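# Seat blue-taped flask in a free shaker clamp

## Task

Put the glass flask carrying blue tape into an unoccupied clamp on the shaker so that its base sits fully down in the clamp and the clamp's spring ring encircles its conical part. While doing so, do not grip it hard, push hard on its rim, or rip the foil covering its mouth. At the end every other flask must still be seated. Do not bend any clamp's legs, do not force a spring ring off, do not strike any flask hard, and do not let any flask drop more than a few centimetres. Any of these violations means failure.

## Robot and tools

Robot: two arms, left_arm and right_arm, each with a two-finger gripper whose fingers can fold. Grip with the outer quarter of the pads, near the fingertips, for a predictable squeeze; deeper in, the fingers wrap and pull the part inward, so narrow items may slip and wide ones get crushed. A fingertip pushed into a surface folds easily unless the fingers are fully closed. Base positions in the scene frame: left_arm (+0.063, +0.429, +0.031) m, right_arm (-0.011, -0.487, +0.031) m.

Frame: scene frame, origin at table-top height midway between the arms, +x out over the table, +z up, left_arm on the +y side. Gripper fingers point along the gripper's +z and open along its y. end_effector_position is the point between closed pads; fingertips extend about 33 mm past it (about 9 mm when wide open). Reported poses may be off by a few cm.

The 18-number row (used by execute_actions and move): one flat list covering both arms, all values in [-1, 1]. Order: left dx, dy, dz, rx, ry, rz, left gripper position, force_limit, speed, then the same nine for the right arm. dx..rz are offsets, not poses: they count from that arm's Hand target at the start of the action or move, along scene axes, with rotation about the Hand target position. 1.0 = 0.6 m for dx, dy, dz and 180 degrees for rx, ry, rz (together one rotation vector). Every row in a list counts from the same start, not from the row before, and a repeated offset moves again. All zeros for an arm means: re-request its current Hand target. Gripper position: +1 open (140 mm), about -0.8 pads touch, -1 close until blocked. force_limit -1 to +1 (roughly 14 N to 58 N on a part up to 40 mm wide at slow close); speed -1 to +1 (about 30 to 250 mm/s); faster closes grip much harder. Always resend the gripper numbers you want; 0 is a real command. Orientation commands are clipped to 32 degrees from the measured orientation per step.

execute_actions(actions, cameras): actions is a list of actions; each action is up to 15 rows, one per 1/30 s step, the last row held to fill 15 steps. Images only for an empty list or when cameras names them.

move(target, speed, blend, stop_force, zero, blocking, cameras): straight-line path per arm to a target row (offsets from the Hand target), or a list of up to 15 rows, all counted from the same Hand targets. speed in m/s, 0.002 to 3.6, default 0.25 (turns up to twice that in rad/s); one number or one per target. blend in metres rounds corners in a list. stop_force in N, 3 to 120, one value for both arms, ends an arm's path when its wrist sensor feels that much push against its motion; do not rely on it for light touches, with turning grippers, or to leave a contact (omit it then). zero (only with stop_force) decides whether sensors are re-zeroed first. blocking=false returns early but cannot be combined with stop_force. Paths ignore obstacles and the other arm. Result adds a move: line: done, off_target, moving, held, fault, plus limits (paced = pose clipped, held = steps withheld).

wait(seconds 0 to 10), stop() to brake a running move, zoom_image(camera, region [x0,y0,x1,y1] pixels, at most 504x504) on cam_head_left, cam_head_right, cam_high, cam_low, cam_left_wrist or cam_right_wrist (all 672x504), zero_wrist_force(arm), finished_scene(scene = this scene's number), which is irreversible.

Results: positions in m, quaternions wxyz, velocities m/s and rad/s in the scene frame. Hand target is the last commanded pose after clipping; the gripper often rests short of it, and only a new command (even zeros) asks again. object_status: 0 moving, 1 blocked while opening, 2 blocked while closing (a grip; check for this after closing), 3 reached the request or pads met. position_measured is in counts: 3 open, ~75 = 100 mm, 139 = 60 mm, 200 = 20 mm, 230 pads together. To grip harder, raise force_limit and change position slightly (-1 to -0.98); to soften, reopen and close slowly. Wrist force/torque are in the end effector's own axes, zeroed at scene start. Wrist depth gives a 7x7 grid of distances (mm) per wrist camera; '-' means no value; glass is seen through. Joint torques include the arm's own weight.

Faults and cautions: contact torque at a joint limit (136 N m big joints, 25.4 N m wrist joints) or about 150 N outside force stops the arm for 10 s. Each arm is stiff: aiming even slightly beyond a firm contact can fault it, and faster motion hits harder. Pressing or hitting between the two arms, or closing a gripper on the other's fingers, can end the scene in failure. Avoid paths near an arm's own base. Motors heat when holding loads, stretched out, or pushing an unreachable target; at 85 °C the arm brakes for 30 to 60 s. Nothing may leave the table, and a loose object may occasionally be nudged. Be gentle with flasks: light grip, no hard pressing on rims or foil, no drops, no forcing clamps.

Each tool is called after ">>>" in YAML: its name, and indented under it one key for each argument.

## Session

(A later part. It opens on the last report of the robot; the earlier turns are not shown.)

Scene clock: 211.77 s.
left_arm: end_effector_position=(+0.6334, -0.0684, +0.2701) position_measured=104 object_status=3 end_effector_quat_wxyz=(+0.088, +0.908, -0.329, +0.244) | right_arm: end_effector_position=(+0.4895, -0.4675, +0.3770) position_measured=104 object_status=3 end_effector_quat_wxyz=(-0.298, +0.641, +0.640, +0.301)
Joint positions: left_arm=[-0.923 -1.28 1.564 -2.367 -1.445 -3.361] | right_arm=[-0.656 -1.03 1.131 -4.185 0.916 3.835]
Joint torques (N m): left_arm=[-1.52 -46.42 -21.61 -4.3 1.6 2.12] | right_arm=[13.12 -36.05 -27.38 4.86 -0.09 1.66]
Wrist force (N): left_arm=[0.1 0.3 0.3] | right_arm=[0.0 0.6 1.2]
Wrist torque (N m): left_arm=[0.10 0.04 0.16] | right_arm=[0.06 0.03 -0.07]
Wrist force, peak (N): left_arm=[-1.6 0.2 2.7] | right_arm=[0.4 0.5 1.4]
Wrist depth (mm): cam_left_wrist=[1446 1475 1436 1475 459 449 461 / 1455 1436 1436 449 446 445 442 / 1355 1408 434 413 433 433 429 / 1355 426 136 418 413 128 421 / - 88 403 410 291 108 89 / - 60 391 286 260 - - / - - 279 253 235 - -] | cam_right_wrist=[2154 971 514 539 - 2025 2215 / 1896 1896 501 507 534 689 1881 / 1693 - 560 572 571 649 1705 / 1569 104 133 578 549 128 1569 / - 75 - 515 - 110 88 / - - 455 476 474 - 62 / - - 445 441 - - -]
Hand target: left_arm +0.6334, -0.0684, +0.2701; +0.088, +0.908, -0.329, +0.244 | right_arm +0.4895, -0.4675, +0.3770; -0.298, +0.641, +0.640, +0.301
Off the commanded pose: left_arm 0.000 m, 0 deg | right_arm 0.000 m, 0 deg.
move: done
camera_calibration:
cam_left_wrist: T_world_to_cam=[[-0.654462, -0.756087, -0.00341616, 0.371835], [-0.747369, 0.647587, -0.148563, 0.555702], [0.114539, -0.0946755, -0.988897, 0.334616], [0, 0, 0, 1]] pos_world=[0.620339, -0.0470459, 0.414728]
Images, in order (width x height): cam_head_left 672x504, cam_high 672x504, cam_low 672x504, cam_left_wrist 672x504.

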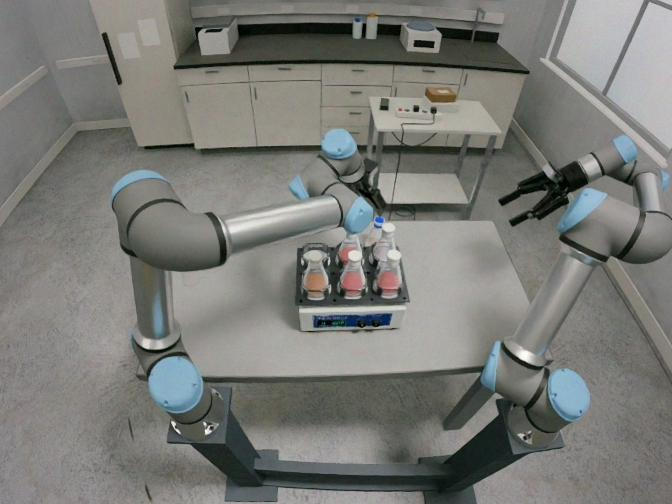

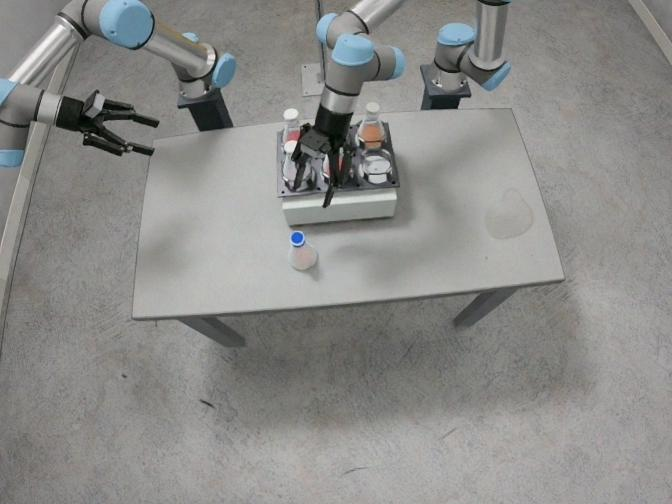

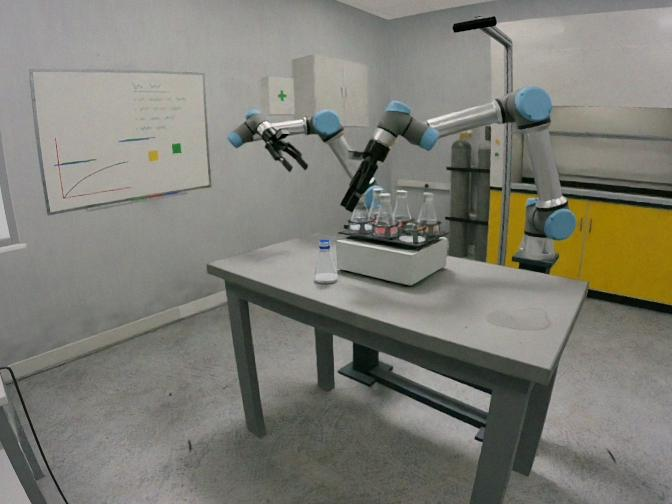

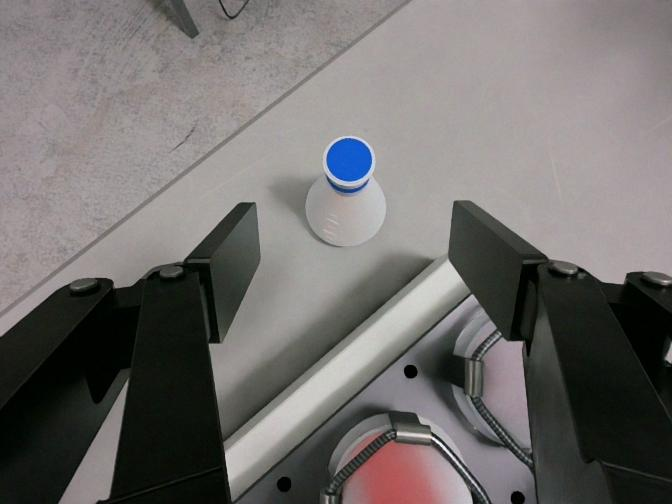

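>>> move:
  target: [0.095,-0.079,-0.217,0,0,0,0.2,-1,-1,0,0,0,0,0,0,0.2,-1,-1]
  speed: 0.1
  stop_force: 8
  cameras: ["cam_left_wrist"]

Scene clock: 216.87 s.
left_arm: end_effector_position=(+0.6904, -0.1158, +0.1399) position_measured=104 object_status=3 end_effector_quat_wxyz=(+0.088, +0.908, -0.329, +0.244) | right_arm: end_effector_position=(+0.4895, -0.4675, +0.3770) position_measured=104 object_status=3 end_effector_quat_wxyz=(-0.298, +0.641, +0.640, +0.301)
Joint positions: left_arm=[-0.895 -0.996 1.501 -2.591 -1.459 -3.336] | right_arm=[-0.656 -1.03 1.131 -4.185 0.916 3.835]
Joint torques (N m): left_arm=[-6.4 -50.34 -16.96 -2.3 1.89 -2.08] | right_arm=[12.71 -35.56 -27.36 4.92 -0.17 1.53]
Wrist force (N): left_arm=[0.1 0.4 0.0] | right_arm=[0.2 0.6 1.1]
Wrist torque (N m): left_arm=[0.11 0.03 0.10] | right_arm=[0.06 -0.01 -0.07]
Wrist force, peak (N): left_arm=[0.0 0.1 2.1] | right_arm=[0.3 0.6 1.4]
Wrist depth (mm): cam_left_wrist=[1330 1298 1322 314 314 314 311 / 1260 1298 303 303 303 303 304 / 1231 296 295 147 293 295 295 / 290 288 137 145 270 128 286 / - 88 276 275 279 109 89 / - 60 269 270 252 - - / - - 265 263 182 - -] | cam_right_wrist=[2194 1004 507 540 582 535 2135 / 1837 1837 500 513 511 562 1927 / 1717 1623 563 582 579 629 1743 / 1580 102 152 574 - 118 1519 / - 75 505 522 540 110 88 / - - 479 476 482 - 62 / - - 454 445 443 - -]
Hand target: left_arm +0.6904, -0.1158, +0.1399; +0.088, +0.908, -0.329, +0.244 | right_arm +0.4895, -0.4675, +0.3770; -0.298, +0.641, +0.640, +0.301
Off the commanded pose: left_arm 0.000 m, 0 deg | right_arm 0.000 m, 0 deg.
move: done
camera_calibration:
cam_left_wrist: T_world_to_cam=[[-0.654576, -0.755989, -0.00336381, 0.372928], [-0.747269, 0.647688, -0.148626, 0.609614], [0.114538, -0.0947733, -0.988888, 0.194834], [0, 0, 0, 1]] pos_world=[0.67734, -0.0944457, 0.284528]
Images, in order (width x height): cam_left_wrist 672x504.

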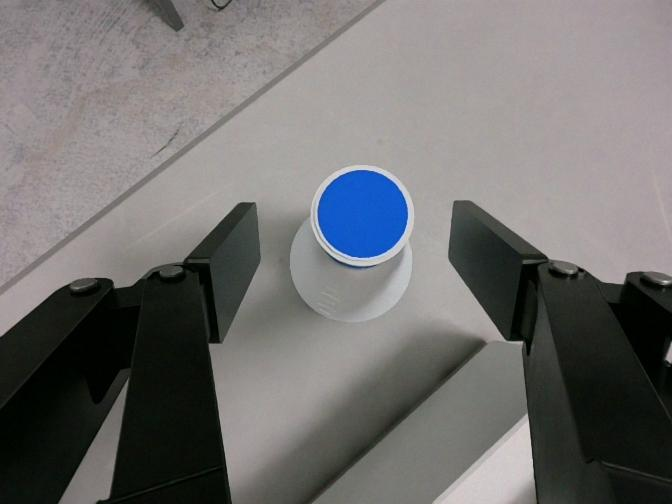

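>>> move:
  target: [-0.002,-0.002,0,0,0,0,-1,-0.02,-1,0,0,0,0,0,0,0.2,-1,-1]

>>> wait:
  seconds: 1
  cameras: ["cam_left_wrist"]

Scene clock: 221.93 s.
left_arm: end_effector_position=(+0.6891, -0.1171, +0.1399) position_measured=174 object_status=0 end_effector_quat_wxyz=(+0.088, +0.908, -0.329, +0.244) | right_arm: end_effector_position=(+0.4895, -0.4675, +0.3770) position_measured=104 object_status=3 end_effector_quat_wxyz=(-0.298, +0.641, +0.640, +0.301)
Joint positions: left_arm=[-0.897 -0.996 1.502 -2.591 -1.458 -3.338] | right_arm=[-0.656 -1.03 1.131 -4.185 0.916 3.835]
Joint torques (N m): left_arm=[3.87 -56.5 -19.04 -1.81 0.26 0.74] | right_arm=[12.8 -35.15 -27.15 4.96 -0.26 1.6]
Wrist force (N): left_arm=[1.0 0.8 -1.1] | right_arm=[0.3 0.5 1.2]
Wrist torque (N m): left_arm=[0.10 0.00 0.28] | right_arm=[0.04 -0.02 -0.07]
Wrist force, peak (N): left_arm=[1.0 0.9 -1.1] | right_arm=[0.4 0.6 1.5]
Wrist depth (mm): cam_left_wrist=[1290 1322 1306 314 314 312 312 / 1267 1306 303 303 305 303 303 / 1231 296 296 146 295 294 295 / 287 288 288 144 132 287 286 / - 76 81 276 - 85 85 / - 69 - 270 - - - / - - - 262 - - -] | cam_right_wrist=[2135 1004 520 537 568 2116 2194 / 1851 1991 519 512 564 669 1911 / 1730 630 581 590 617 627 1730 / 1601 104 546 574 562 127 1569 / - 75 501 - 525 110 88 / - - 479 490 476 - 62 / - - 442 - 441 - -]
Hand target: left_arm +0.6892, -0.1170, +0.1399; +0.088, +0.908, -0.329, +0.244 | right_arm +0.4895, -0.4675, +0.3770; -0.298, +0.641, +0.640, +0.301
Off the commanded pose: left_arm 0.000 m, 0 deg | right_arm 0.000 m, 0 deg.
move: done

Scene clock: 222.93 s.
left_arm: end_effector_position=(+0.6892, -0.1170, +0.1399) position_measured=174 object_status=2 end_effector_quat_wxyz=(+0.088, +0.908, -0.329, +0.244) | right_arm: end_effector_position=(+0.4895, -0.4675, +0.3770) position_measured=104 object_status=3 end_effector_quat_wxyz=(-0.298, +0.641, +0.640, +0.301)
Joint positions: left_arm=[-0.897 -0.996 1.502 -2.591 -1.458 -3.338] | right_arm=[-0.656 -1.03 1.131 -4.185 0.916 3.835]
Joint torques (N m): left_arm=[4.35 -51.38 -19.46 -1.85 -1.11 2.08] | right_arm=[12.98 -35.2 -27.36 4.88 -0.1 1.58]
Wrist force (N): left_arm=[0.9 0.7 -1.0] | right_arm=[0.2 0.3 1.1]
Wrist torque (N m): left_arm=[0.07 0.01 0.27] | right_arm=[-0.01 -0.01 -0.07]
Wrist force, peak (N): left_arm=[1.2 0.9 -1.1] | right_arm=[0.2 0.4 1.4]
Wrist depth (mm): cam_left_wrist=[1338 1330 1322 318 315 313 312 / 1260 1267 305 304 303 303 303 / 1224 296 295 146 295 294 294 / 287 289 289 144 132 286 287 / - 76 81 274 - 85 85 / - 69 - 271 - - - / - - - 261 - - -] | cam_right_wrist=[2154 1021 498 545 462 2097 2079 / 1975 1755 497 503 510 513 1911 / 1705 1669 568 541 614 635 1743 / 1529 104 134 - 558 118 1569 / - 75 509 523 - 110 88 / - - - - 507 - 62 / - - 442 442 447 - -]
Hand target: left_arm +0.6892, -0.1170, +0.1399; +0.088, +0.908, -0.329, +0.244 | right_arm +0.4895, -0.4675, +0.3770; -0.298, +0.641, +0.640, +0.301
Tool commands: left_gripper/position=-1.0 left_gripper/force_limit=-0.02 left_gripper/speed=-1.0 right_gripper/position=+0.2 right_gripper/force_limit=-1.0 right_gripper/speed=-1.0
Off the commanded pose: left_arm 0.000 m, 0 deg | right_arm 0.000 m, 0 deg.
wait: 1.00 s; at rest by 0.17 s
camera_calibration:
cam_left_wrist: T_world_to_cam=[[-0.654576, -0.755989, -0.00336381, 0.371235], [-0.747269, 0.647688, -0.148626, 0.609495], [0.114538, -0.0947733, -0.988888, 0.194858], [0, 0, 0, 1]] pos_world=[0.67614, -0.0956457, 0.284528]
Images, in order (width x height): cam_left_wrist 672x504.

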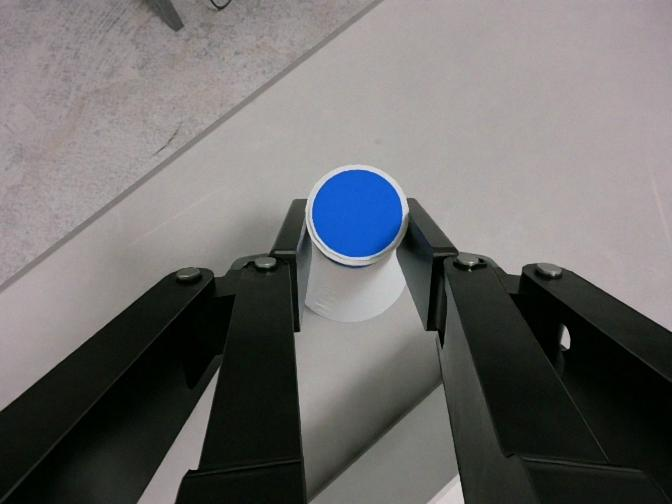

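>>> move:
  target:
    - [0,0,0.06,0,0,0,-1,-0.02,-1,0,0,0,0,0,0,0.2,-1,-1]
    - [-0.067,0.788,0.06,0,0,0,-1,-0.02,-1,0,0,0,0,0,0,0.2,-1,-1]
    - [-0.067,0.788,0.012,0,0,0,-1,-0.02,-1,0,0,0,0,0,0,0.2,-1,-1]
  speed: [0.1,0.18,0.08]

>>> move:
  target: [0,0,-0.03,0,0,0,-1,-0.02,-1,0,0,0,0,0,0,0.2,-1,-1]
  speed: 0.02
  stop_force: 4
  cameras: ["cam_left_wrist","cam_low"]

Scene clock: 232.50 s.
left_arm: end_effector_position=(+0.6489, +0.3558, +0.1470) position_measured=174 object_status=2 end_effector_quat_wxyz=(+0.088, +0.908, -0.329, +0.244) | right_arm: end_effector_position=(+0.4895, -0.4675, +0.3770) position_measured=104 object_status=3 end_effector_quat_wxyz=(-0.298, +0.641, +0.640, +0.301)
Joint positions: left_arm=[-0.208 -1.448 2.122 -2.724 -1.796 -2.734] | right_arm=[-0.656 -1.03 1.131 -4.185 0.916 3.835]
Joint torques (N m): left_arm=[5.45 -34.67 -30.61 -2.62 -0.03 1.37] | right_arm=[12.86 -35.8 -27.65 4.9 -0.14 1.54]
Wrist force (N): left_arm=[-0.4 0.3 1.5] | right_arm=[0.1 0.5 1.3]
Wrist torque (N m): left_arm=[0.10 0.02 0.25] | right_arm=[0.04 0.01 -0.07]
Wrist force, peak (N): left_arm=[0.4 2.6 3.1] | right_arm=[0.2 0.5 1.5]
Wrist depth (mm): cam_left_wrist=[1355 1313 1338 322 323 320 322 / 1267 1260 313 314 313 312 311 / 1245 304 303 147 303 303 301 / 295 294 298 144 132 294 292 / - 76 81 283 - 85 85 / - 69 - 278 - - - / - - - 270 - - -] | cam_right_wrist=[2135 2194 507 535 - 2061 2215 / 1866 1866 500 499 531 693 1927 / 1693 624 567 585 584 639 1755 / 1539 101 133 608 559 118 1601 / - 75 514 519 524 110 88 / - - 479 476 484 - 62 / - - 443 444 447 - -]
Hand target: left_arm +0.6490, +0.3558, +0.1471; +0.088, +0.908, -0.329, +0.244 | right_arm +0.4895, -0.4675, +0.3770; -0.298, +0.641, +0.640, +0.301
Off the commanded pose: left_arm 0.000 m, 0 deg | right_arm 0.000 m, 0 deg.
move: done

Scene clock: 234.07 s.
left_arm: end_effector_position=(+0.6490, +0.3558, +0.1390) position_measured=176 object_status=2 end_effector_quat_wxyz=(+0.088, +0.908, -0.329, +0.244) | right_arm: end_effector_position=(+0.4895, -0.4675, +0.3770) position_measured=104 object_status=3 end_effector_quat_wxyz=(-0.298, +0.641, +0.640, +0.301)
Joint positions: left_arm=[-0.208 -1.433 2.132 -2.748 -1.796 -2.734] | right_arm=[-0.656 -1.03 1.131 -4.185 0.916 3.835]
Joint torques (N m): left_arm=[5.33 -38.04 -29.82 -6.01 -0.5 0.91] | right_arm=[12.63 -35.47 -27.17 5.03 -0.23 1.58]
Wrist force (N): left_arm=[-0.6 0.4 1.5] | right_arm=[0.1 0.5 1.3]
Wrist torque (N m): left_arm=[0.12 -0.01 0.25] | right_arm=[0.03 0.02 -0.07]
Wrist force, peak (N): left_arm=[1.1 0.8 -2.7] | right_arm=[0.3 0.4 1.4]
Wrist depth (mm): cam_left_wrist=[1313 1290 315 313 312 313 309 / 1290 1322 305 303 303 304 303 / 297 296 295 145 293 293 290 / 285 288 285 142 134 286 285 / - 78 76 275 121 85 85 / - 73 - 269 - - 74 / - - - 263 - - -] | cam_right_wrist=[2135 967 503 530 590 2301 2301 / 1866 1795 498 510 537 705 1942 / 1681 - 556 568 617 634 1755 / 1539 101 133 - - 128 1559 / - 75 515 505 537 110 88 / - - 483 481 485 - 62 / - - 443 445 445 - -]
Hand target: left_arm +0.6490, +0.3558, +0.1390; +0.088, +0.908, -0.329, +0.244 (not the last commanded pose) | right_arm +0.4895, -0.4675, +0.3770; -0.298, +0.641, +0.640, +0.301
Off the commanded pose: left_arm 0.010 m, 0 deg | right_arm 0.000 m, 0 deg.
move: contact (left_arm)
camera_calibration:
cam_left_wrist: T_world_to_cam=[[-0.65456, -0.756002, -0.003493, 0.70238], [-0.747253, 0.647672, -0.148773, 0.273116], [0.114735, -0.094771, -0.988865, 0.243149], [0, 0, 0, 1]] pos_world=[0.635939, 0.377154, 0.283528]
Images, in order (width x height): cam_low 672x504, cam_left_wrist 672x504.

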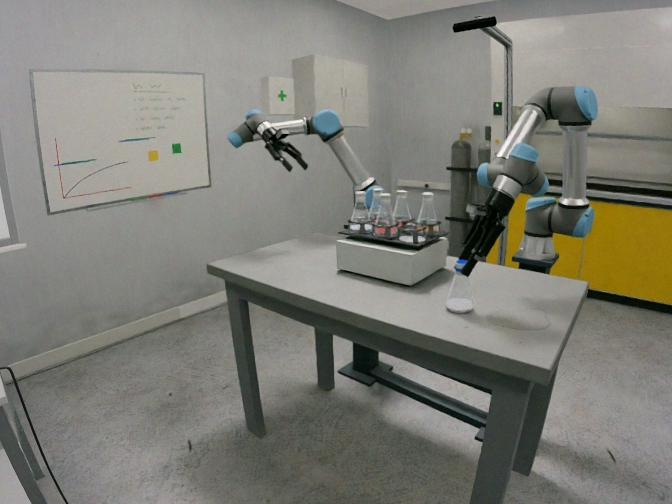

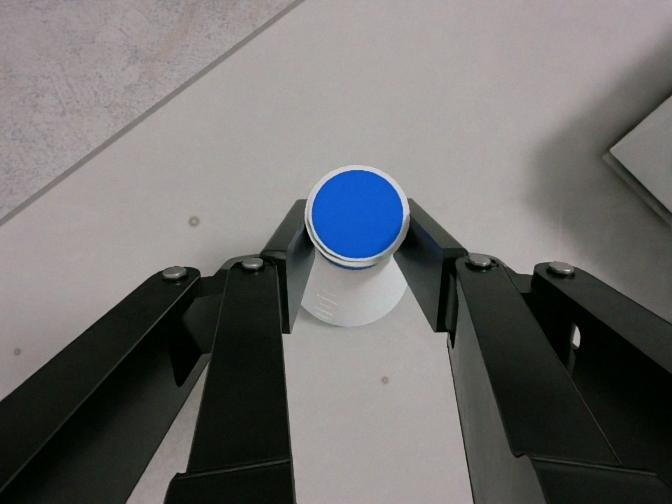

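>>> move:
  target: [0,0,0,0,0,0,0.2,-1,-1,0,0,0,0,0,0,0.2,-1,-1]

>>> move:
  target:
    - [-0.077,0.064,0.173,0,0,0,0.2,-1,-1,0,0,0,0,0,0,0.2,-1,-1]
    - [-0.17,0.142,0.25,-0.143,-0.17,0,0.2,-1,-1,0,0,0,0,0,0,0.2,-1,-1]
    - [-0.17,0.142,0.06,-0.143,-0.17,0,0.2,-1,-1,0,0,0,0,0,0,0.2,-1,-1]
  speed: 0.2
  cameras: ["cam_left_wrist","cam_low"]

>>> zoom_image:
  camera: "cam_low"
  region: [400, 70, 670, 340]

Scene clock: 241.53 s.
left_arm: end_effector_position=(+0.6490, +0.3558, +0.1390) position_measured=104 object_status=0 end_effector_quat_wxyz=(+0.088, +0.908, -0.329, +0.244) | right_arm: end_effector_position=(+0.4895, -0.4675, +0.3770) position_measured=104 object_status=3 end_effector_quat_wxyz=(-0.298, +0.641, +0.640, +0.301)
Joint positions: left_arm=[-0.208 -1.433 2.132 -2.748 -1.796 -2.734] | right_arm=[-0.656 -1.03 1.131 -4.185 0.916 3.835]
Joint torques (N m): left_arm=[4.85 -21.62 -13.92 -1.77 -0.63 0.9] | right_arm=[12.91 -35.96 -27.29 4.88 -0.25 1.59]
Wrist force (N): left_arm=[0.3 0.4 0.3] | right_arm=[0.3 0.3 1.0]
Wrist torque (N m): left_arm=[0.12 -0.01 0.25] | right_arm=[-0.01 -0.03 -0.07]
Wrist force, peak (N): left_arm=[-0.9 0.5 1.7] | right_arm=[0.1 0.4 1.4]
Wrist depth (mm): cam_left_wrist=[1363 1355 315 314 314 313 315 / 1267 306 304 305 304 305 304 / 298 294 295 295 296 295 291 / 287 289 137 144 271 128 286 / - 87 276 274 278 109 89 / - 60 268 270 269 - - / - - 264 263 262 - -] | cam_right_wrist=[2116 1681 512 541 772 1942 2116 / 1927 2061 492 500 525 750 1851 / 1693 1646 560 590 587 632 1717 / 1539 101 152 554 544 128 1519 / - 75 134 545 539 110 88 / - - - 504 - - 62 / - - 435 444 - - -]
Hand target: left_arm +0.6490, +0.3558, +0.1390; +0.088, +0.908, -0.329, +0.244 | right_arm +0.4895, -0.4675, +0.3770; -0.298, +0.641, +0.640, +0.301
Off the commanded pose: left_arm 0.000 m, 0 deg | right_arm 0.000 m, 0 deg.
move: done

Scene clock: 245.57 s.
left_arm: end_effector_position=(+0.5470, +0.4410, +0.1750) position_measured=104 object_status=3 end_effector_quat_wxyz=(+0.197, +0.770, -0.278, +0.540) | right_arm: end_effector_position=(+0.4895, -0.4675, +0.3770) position_measured=104 object_status=3 end_effector_quat_wxyz=(-0.298, +0.641, +0.640, +0.301)
Joint positions: left_arm=[0.262 -1.149 2.532 -3.977 -2.429 -2.713] | right_arm=[-0.656 -1.03 1.131 -4.185 0.916 3.835]
Joint torques (N m): left_arm=[-4.99 -18.81 -9.46 -3.6 0.25 2.41] | right_arm=[12.88 -35.93 -26.31 4.95 -0.3 1.63]
Wrist force (N): left_arm=[0.2 0.0 1.4] | right_arm=[0.2 0.5 1.1]
Wrist torque (N m): left_arm=[-0.04 -0.12 0.18] | right_arm=[0.03 0.00 -0.07]
Wrist force, peak (N): left_arm=[-2.5 -0.1 2.2] | right_arm=[0.0 0.7 1.3]
Wrist depth (mm): cam_left_wrist=[1780 2032 2112 2154 - - - / 1873 2176 2505 3122 3847 - 319 / 2052 2176 2176 472 532 369 333 / 1873 1890 136 417 381 117 347 / - 88 329 339 341 108 89 / - 60 282 289 291 - - / - - 259 253 260 - -] | cam_right_wrist=[2116 1021 507 534 777 2008 2097 / 1991 1809 496 510 559 720 1975 / 1681 647 585 562 592 616 1730 / 1509 104 153 560 567 118 1601 / - 75 512 530 528 110 88 / - - 482 494 486 - 62 / - - 443 444 453 - -]
Hand target: left_arm +0.5470, +0.4410, +0.1750; +0.197, +0.770, -0.278, +0.540 | right_arm +0.4895, -0.4675, +0.3770; -0.298, +0.641, +0.640, +0.301
Off the commanded pose: left_arm 0.000 m, 0 deg | right_arm 0.000 m, 0 deg.
move: done
camera_calibration:
cam_left_wrist: T_world_to_cam=[[-0.650315, -0.759575, -0.0116584, 0.700802], [-0.497232, 0.437211, -0.749404, 0.208282], [0.574326, -0.481552, -0.66201, 0.160586], [0, 0, 0, 1]] pos_world=[0.467077, 0.518579, 0.270567]
Images, in order (width x height): cam_low 672x504, cam_left_wrist 672x504.

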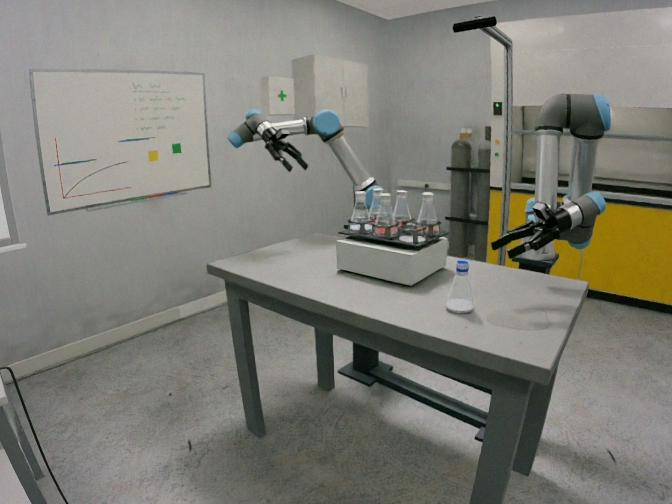

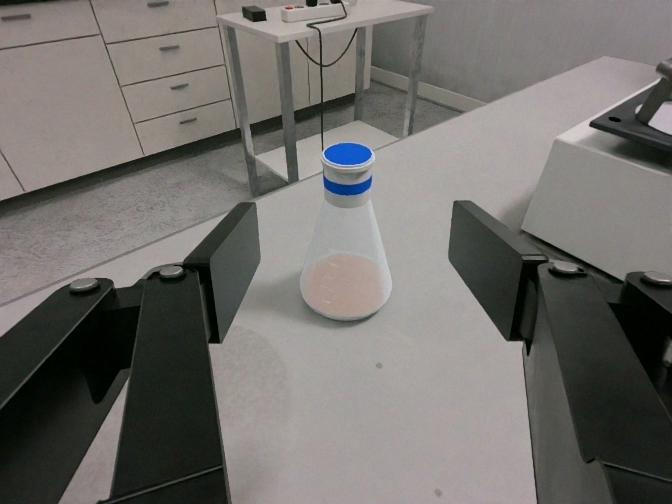

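Scaled by 1.867 from the camera's 672x504 image, which has a finer 960x720 frame.

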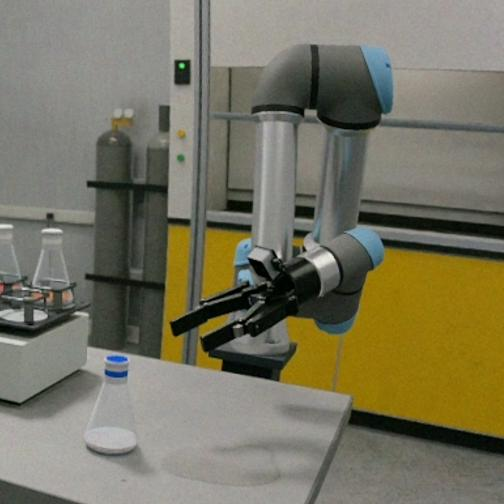

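>>> move:
  target: [0.155,-0.132,-0.081,0,0,0,0.2,-1,-1,0,0,0,0,0,0,0.2,-1,-1]
  speed: 0.06
  stop_force: 8
  cameras: ["cam_left_wrist"]

Scene clock: 255.53 s.
left_arm: end_effector_position=(+0.6400, +0.3618, +0.1264) position_measured=104 object_status=3 end_effector_quat_wxyz=(+0.197, +0.770, -0.278, +0.540) | right_arm: end_effector_position=(+0.4895, -0.4675, +0.3770) position_measured=104 object_status=3 end_effector_quat_wxyz=(-0.298, +0.641, +0.640, +0.301)
Joint positions: left_arm=[-0.011 -0.918 2.366 -4.16 -2.186 -2.885] | right_arm=[-0.656 -1.03 1.131 -4.185 0.916 3.835]
Joint torques (N m): left_arm=[7.86 -42.99 1.01 -1.09 -2.52 2.2] | right_arm=[13.05 -36.15 -26.3 4.94 -0.36 1.57]
Wrist force (N): left_arm=[0.5 0.0 1.5] | right_arm=[0.2 0.5 1.3]
Wrist torque (N m): left_arm=[-0.04 -0.17 0.18] | right_arm=[0.03 0.00 -0.07]
Wrist force, peak (N): left_arm=[0.4 -0.1 2.3] | right_arm=[0.0 0.6 1.5]
Wrist depth (mm): cam_left_wrist=[1710 1825 2032 2505 1751 2595 1857 / 1780 2091 2267 2627 2834 533 537 / 1995 2244 2154 153 430 427 430 / 1751 1825 136 156 313 128 273 / - 88 261 280 279 109 89 / - 60 238 225 237 - - / - - 207 207 207 - -] | cam_right_wrist=[2025 996 556 533 - 2043 2135 / 1975 1866 494 498 501 - 1959 / 1705 1612 591 590 619 649 1755 / 1539 104 133 567 167 118 1529 / - 75 517 513 525 110 88 / - - 476 484 483 - 62 / - - 445 458 439 - -]
Hand target: left_arm +0.6400, +0.3618, +0.1264; +0.197, +0.770, -0.278, +0.540 | right_arm +0.4895, -0.4675, +0.3770; -0.298, +0.641, +0.640, +0.301
Off the commanded pose: left_arm 0.000 m, 0 deg | right_arm 0.000 m, 0 deg.
move: done
camera_calibration:
cam_left_wrist: T_world_to_cam=[[-0.650341, -0.759551, -0.0118136, 0.700593], [-0.49721, 0.437374, -0.749324, 0.252554], [0.574316, -0.481442, -0.662099, 0.0367721], [0, 0, 0, 1]] pos_world=[0.560077, 0.439379, 0.221868]
Images, in order (width x height): cam_left_wrist 672x504.

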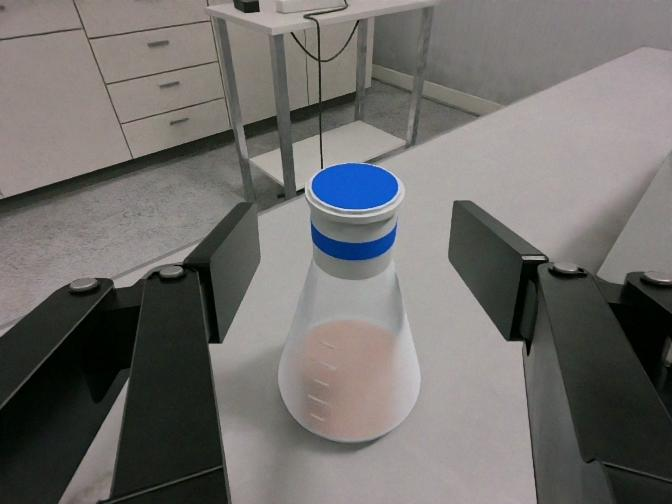

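>>> move:
  target: [0,0,0,0,0,0,-1,-0.02,-1,0,0,0,0,0,0,0.2,-1,-1]

>>> wait:
  seconds: 1
  cameras: ["cam_left_wrist"]

Scene clock: 259.27 s.
left_arm: end_effector_position=(+0.6400, +0.3618, +0.1264) position_measured=179 object_status=0 end_effector_quat_wxyz=(+0.197, +0.770, -0.278, +0.540) | right_arm: end_effector_position=(+0.4895, -0.4675, +0.3770) position_measured=104 object_status=3 end_effector_quat_wxyz=(-0.298, +0.641, +0.640, +0.301)
Joint positions: left_arm=[-0.011 -0.918 2.366 -4.16 -2.186 -2.885] | right_arm=[-0.656 -1.03 1.131 -4.185 0.916 3.835]
Joint torques (N m): left_arm=[6.56 -41.33 1.53 -1.46 -1.87 1.97] | right_arm=[13.18 -36.2 -26.2 5.01 -0.32 1.55]
Wrist force (N): left_arm=[2.2 -0.6 -0.1] | right_arm=[0.2 0.5 1.1]
Wrist torque (N m): left_arm=[0.05 -0.20 0.30] | right_arm=[0.04 0.01 -0.07]
Wrist force, peak (N): left_arm=[2.3 -0.7 0.0] | right_arm=[0.3 0.4 1.5]
Wrist depth (mm): cam_left_wrist=[1683 1941 1995 2448 - - - / 1795 2052 2393 2798 2911 574 545 / 1995 2112 2091 154 429 427 425 / 1723 1810 354 149 146 337 276 / 1475 76 81 263 - 86 266 / - 71 - 224 - - 64 / - - - 213 - - -] | cam_right_wrist=[2174 1004 533 534 647 2079 2194 / 1851 1942 501 501 520 2548 1911 / 1782 630 567 592 541 635 1743 / 1519 104 153 592 - 118 1569 / - 75 513 - - 110 88 / - - 489 486 476 - 62 / - - 446 448 447 - -]
Hand target: left_arm +0.6400, +0.3618, +0.1264; +0.197, +0.770, -0.278, +0.540 | right_arm +0.4895, -0.4675, +0.3770; -0.298, +0.641, +0.640, +0.301
Off the commanded pose: left_arm 0.000 m, 0 deg | right_arm 0.000 m, 0 deg.
move: done

Scene clock: 260.27 s.
left_arm: end_effector_position=(+0.6400, +0.3618, +0.1264) position_measured=179 object_status=2 end_effector_quat_wxyz=(+0.197, +0.770, -0.278, +0.540) | right_arm: end_effector_position=(+0.4895, -0.4675, +0.3770) position_measured=104 object_status=3 end_effector_quat_wxyz=(-0.298, +0.641, +0.640, +0.301)
Joint positions: left_arm=[-0.011 -0.918 2.366 -4.16 -2.186 -2.885] | right_arm=[-0.656 -1.03 1.131 -4.185 0.916 3.835]
Joint torques (N m): left_arm=[6.19 -37.2 -0.01 -1.81 -0.97 1.3] | right_arm=[12.98 -36.13 -26.89 4.87 -0.31 1.69]
Wrist force (N): left_arm=[2.2 -0.7 0.0] | right_arm=[0.3 0.3 1.0]
Wrist torque (N m): left_arm=[0.04 -0.17 0.30] | right_arm=[-0.01 -0.02 -0.07]
Wrist force, peak (N): left_arm=[2.5 -0.8 0.1] | right_arm=[0.4 0.5 1.3]
Wrist depth (mm): cam_left_wrist=[1710 1976 2091 2505 3168 2292 832 / 1561 2154 2367 2798 2951 545 589 / 1941 2154 2341 153 426 427 410 / 1737 1825 354 149 145 339 278 / 300 76 81 263 - 86 268 / - 71 - 224 - - 64 / - - - 212 - - -] | cam_right_wrist=[2154 2154 519 528 - 2097 2194 / 1911 1991 487 503 572 687 1881 / 1646 617 574 555 562 651 1705 / 1529 104 133 570 559 118 1580 / - 75 517 525 527 110 88 / - - 485 - 481 - 62 / - - 443 451 445 - -]
Hand target: left_arm +0.6400, +0.3618, +0.1264; +0.197, +0.770, -0.278, +0.540 | right_arm +0.4895, -0.4675, +0.3770; -0.298, +0.641, +0.640, +0.301
Tool commands: left_gripper/position=-1.0 left_gripper/force_limit=-0.02 left_gripper/speed=-1.0 right_gripper/position=+0.2 right_gripper/force_limit=-1.0 right_gripper/speed=-1.0
Off the commanded pose: left_arm 0.000 m, 0 deg | right_arm 0.000 m, 0 deg.
wait: 1.00 s; at rest by 0.17 s
camera_calibration:
cam_left_wrist: T_world_to_cam=[[-0.65034, -0.759551, -0.0118146, 0.700593], [-0.497166, 0.437338, -0.749374, 0.252556], [0.574355, -0.481474, -0.662042, 0.0367521], [0, 0, 0, 1]] pos_world=[0.560077, 0.439379, 0.221868]
Images, in order (width x height): cam_left_wrist 672x504.

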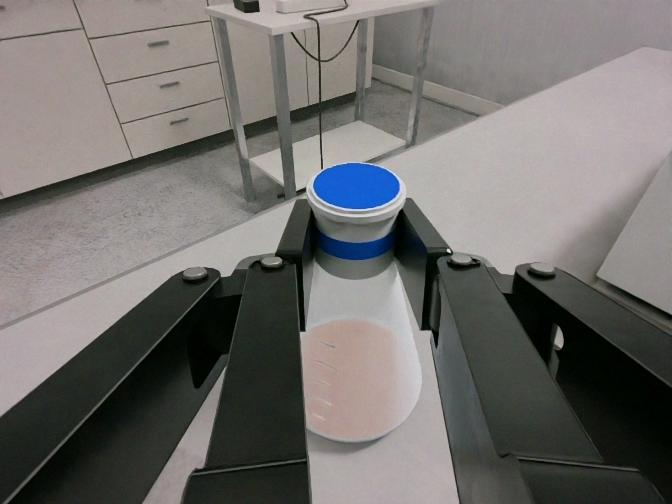

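>>> move:
  target:
    - [0,0,0.1,0,0,0,-1,-0.02,-1,0,0,0,0,0,0,0.2,-1,-1]
    - [-0.367,-0.073,0.39,0,0,-0.111,-1,-0.02,-1,0,0,0,0,0,0,0.2,-1,-1]
  speed: 0.15
  blend: 0.03
  cameras: ["cam_left_wrist","cam_low","cam_high","cam_head_left"]

Scene clock: 266.87 s.
left_arm: end_effector_position=(+0.4199, +0.3180, +0.3604) position_measured=179 object_status=2 end_effector_quat_wxyz=(+0.287, +0.710, -0.408, +0.497) | right_arm: end_effector_position=(+0.4895, -0.4675, +0.3770) position_measured=104 object_status=3 end_effector_quat_wxyz=(-0.298, +0.641, +0.640, +0.301)
Joint positions: left_arm=[0.067 -2.038 2.53 -2.971 -2.555 -2.568] | right_arm=[-0.656 -1.03 1.131 -4.185 0.916 3.835]
Joint torques (N m): left_arm=[-5.66 -5.54 -18.17 -2.08 -1.03 -2.17] | right_arm=[13.06 -36.16 -26.06 4.88 -0.35 1.55]
Wrist force (N): left_arm=[-1.5 0.1 1.7] | right_arm=[0.2 0.6 0.9]
Wrist torque (N m): left_arm=[-0.03 -0.11 0.25] | right_arm=[0.07 -0.01 -0.07]
Wrist force, peak (N): left_arm=[-4.0 -0.2 2.5] | right_arm=[0.1 0.4 1.5]
Wrist depth (mm): cam_left_wrist=[2154 1780 - - 2627 2267 2316 / 1596 2534 3122 2762 543 2267 2727 / 2221 2221 2341 153 565 531 901 / 2198 2032 764 149 132 441 2071 / 1857 76 81 254 - 86 85 / - 71 - 225 - - 64 / - - - 429 - - -] | cam_right_wrist=[2116 979 510 540 559 2279 2116 / 1866 727 497 495 519 734 1927 / 1669 640 570 571 611 - 1717 / 1529 104 134 - 597 118 1559 / - 75 537 - - 110 88 / - - - - 484 - 62 / - - - 446 451 - -]
Hand target: left_arm +0.4198, +0.3180, +0.3604; +0.287, +0.710, -0.408, +0.497 | right_arm +0.4895, -0.4675, +0.3770; -0.298, +0.641, +0.640, +0.301
Off the commanded pose: left_arm 0.000 m, 0 deg | right_arm 0.000 m, 0 deg.
move: done
camera_calibration:
cam_left_wrist: T_world_to_cam=[[-0.870627, -0.491796, -0.0120671, 0.534416], [-0.317749, 0.580899, -0.749394, 0.216722], [0.375559, -0.648608, -0.662015, 0.433689], [0, 0, 0, 1]] pos_world=[0.371264, 0.418224, 0.455968]
Images, in order (width x height): cam_head_left 672x504, cam_high 672x504, cam_low 672x504, cam_left_wrist 672x504.

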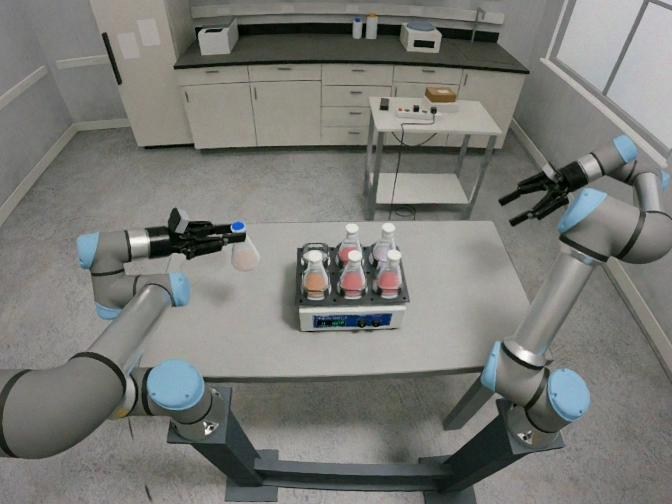

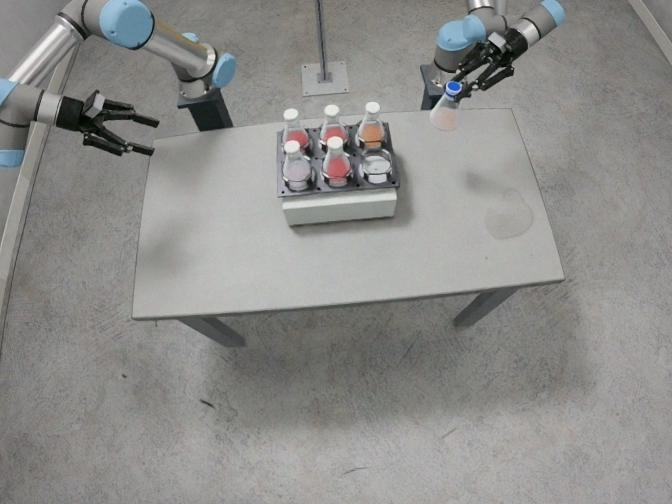

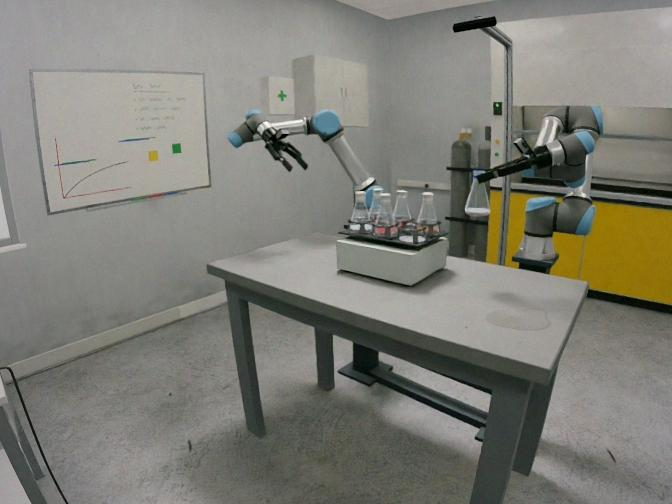

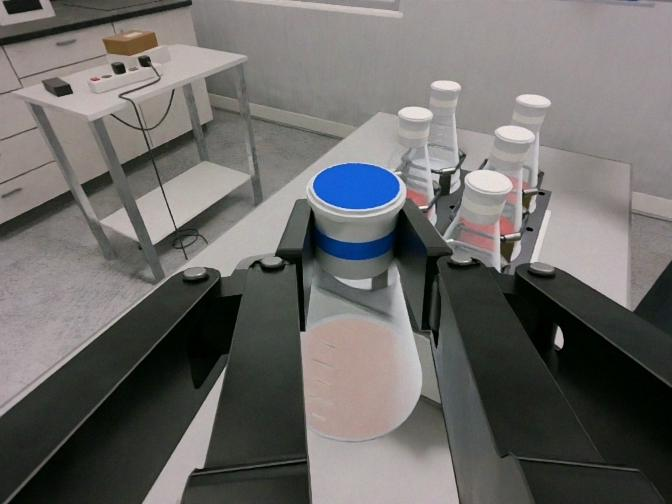

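>>> move:
  target:
    - [0.163,-0.323,0.066,0,0.0667,0,-1,-0.02,-1,0,0,0,0,0,0,0.2,-1,-1]
    - [0.163,-0.323,-0.03,0,0.0667,0,-1,-0.02,-1,0,0,0,0,0,0,0.2,-1,-1]
  speed: 0.12
  cameras: ["cam_left_wrist","cam_low","cam_high","cam_head_left"]

>>> zoom_image:
  camera: "cam_high"
  region: [300, 80, 440, 240]

>>> zoom_image:
  camera: "cam_low"
  region: [320, 130, 540, 290]

>>> zoom_image:
  camera: "cam_left_wrist"
  region: [200, 150, 600, 504]

Scene clock: 283.20 s.
left_arm: end_effector_position=(+0.5176, +0.1242, +0.3423) position_measured=179 object_status=2 end_effector_quat_wxyz=(+0.328, +0.758, -0.375, +0.420) | right_arm: end_effector_position=(+0.4895, -0.4675, +0.3770) position_measured=104 object_status=3 end_effector_quat_wxyz=(-0.298, +0.641, +0.640, +0.301)
Joint positions: left_arm=[-0.536 -1.716 2.325 -3.236 -2.073 -3.079] | right_arm=[-0.656 -1.03 1.131 -4.185 0.916 3.835]
Joint torques (N m): left_arm=[4.2 -19.29 -26.8 -3.44 -2.73 -2.29] | right_arm=[12.55 -36.02 -25.6 4.95 -0.47 1.57]
Wrist force (N): left_arm=[-1.3 -0.1 1.7] | right_arm=[0.3 0.3 1.3]
Wrist torque (N m): left_arm=[0.02 -0.09 0.26] | right_arm=[0.00 -0.04 -0.07]
Wrist force, peak (N): left_arm=[-3.3 -0.6 2.7] | right_arm=[0.2 0.3 1.5]
Wrist depth (mm): cam_left_wrist=[1995 2534 2911 - 1941 2267 1723 / 2176 2341 2727 2762 2448 1657 - / 1657 1941 2154 153 344 753 2341 / 1620 1670 590 149 145 410 758 / 1427 76 81 254 - 86 241 / - 71 - 224 - - 64 / - - - 272 - - -] | cam_right_wrist=[2154 1769 511 537 - 2097 2154 / 1837 1851 529 513 689 1580 1896 / 1681 649 566 585 594 - 1705 / 1529 101 153 571 568 118 1569 / - 75 517 512 - 110 88 / - - 474 477 482 - 62 / - - 461 445 447 - -]
Hand target: left_arm +0.5176, +0.1242, +0.3424; +0.328, +0.758, -0.375, +0.420 | right_arm +0.4895, -0.4675, +0.3770; -0.298, +0.641, +0.640, +0.301
Off the commanded pose: left_arm 0.000 m, 0 deg | right_arm 0.000 m, 0 deg.
move: done
camera_calibration:
cam_left_wrist: T_world_to_cam=[[-0.854101, -0.491661, 0.169652, 0.453189], [-0.466859, 0.580951, -0.666737, 0.395656], [0.229249, -0.648664, -0.725727, 0.356834], [0, 0, 0, 1]] pos_world=[0.48998, 0.224424, 0.445879]
Images, in order (width x height): cam_head_left 672x504, cam_high 672x504, cam_low 672x504, cam_left_wrist 672x504.

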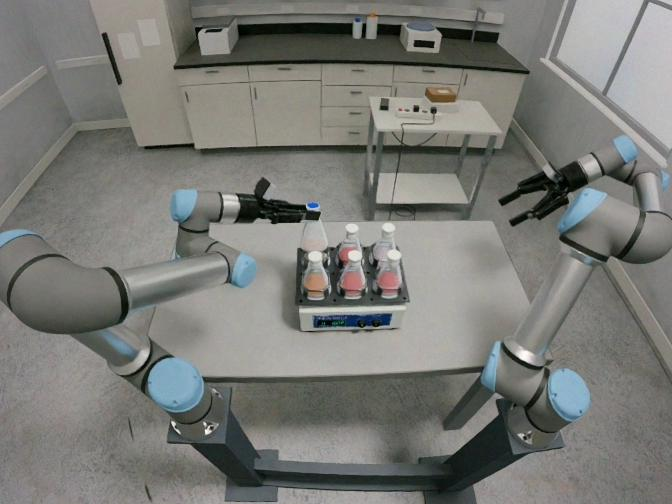

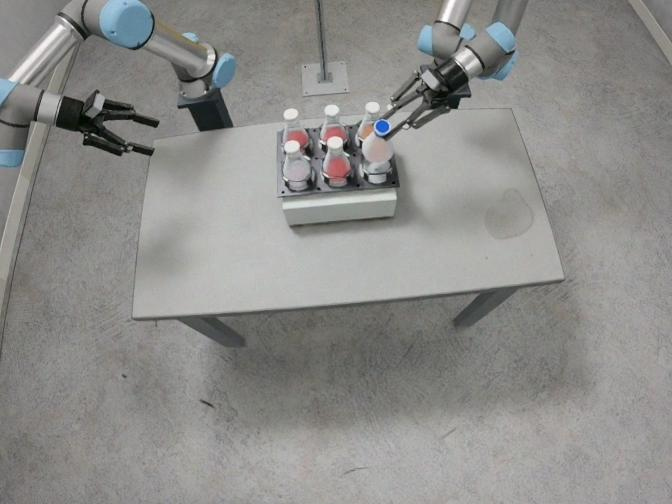

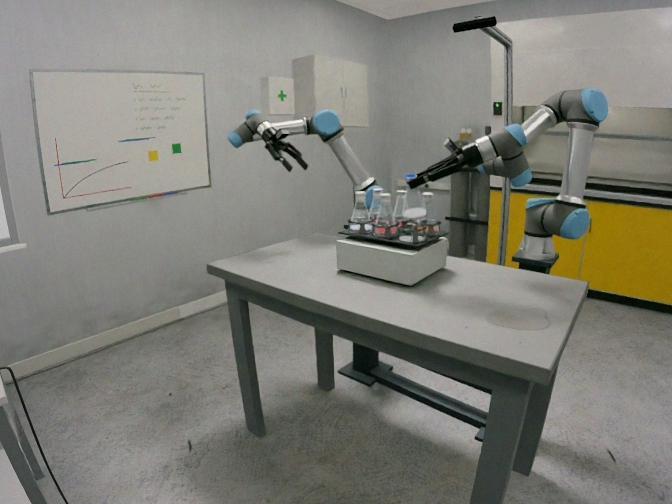

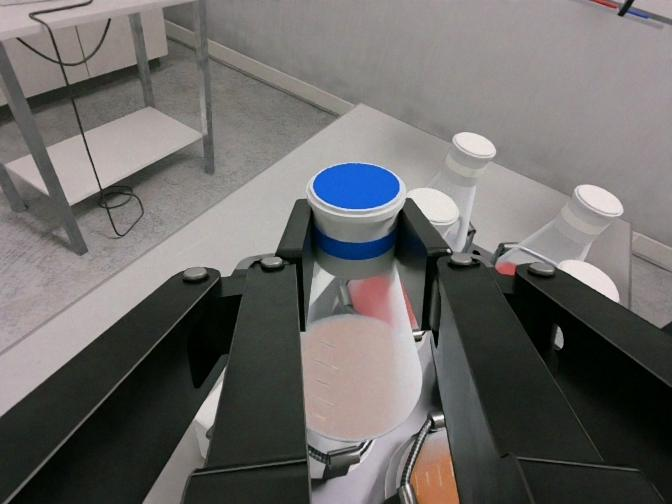

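Scaled by 3.150 from the camera's 672x504 image, which has a finer 960x720 frame.

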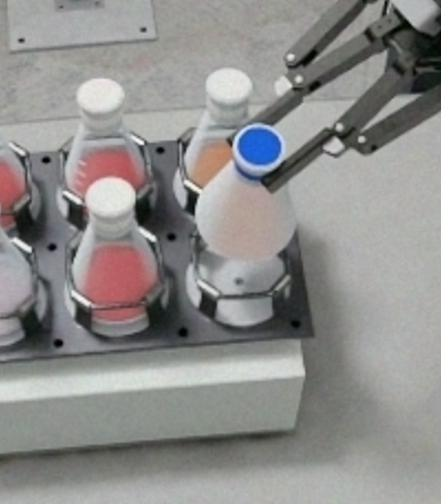

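Scaled by 2.291 from the camera's 672x504 image, which has a finer 960x720 frame.

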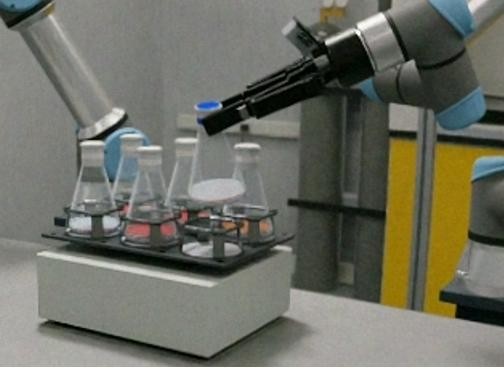

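Scaled by 1.260 from the camera's 672x504 image, which has a finer 960x720 frame.

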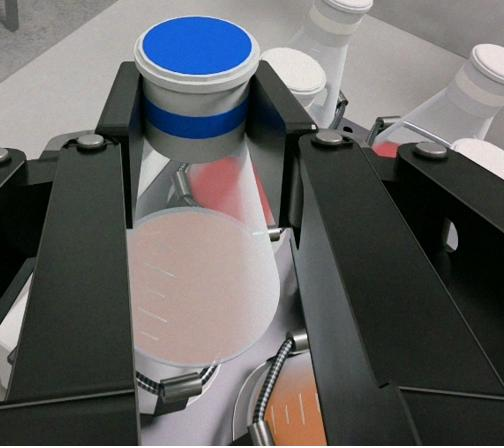

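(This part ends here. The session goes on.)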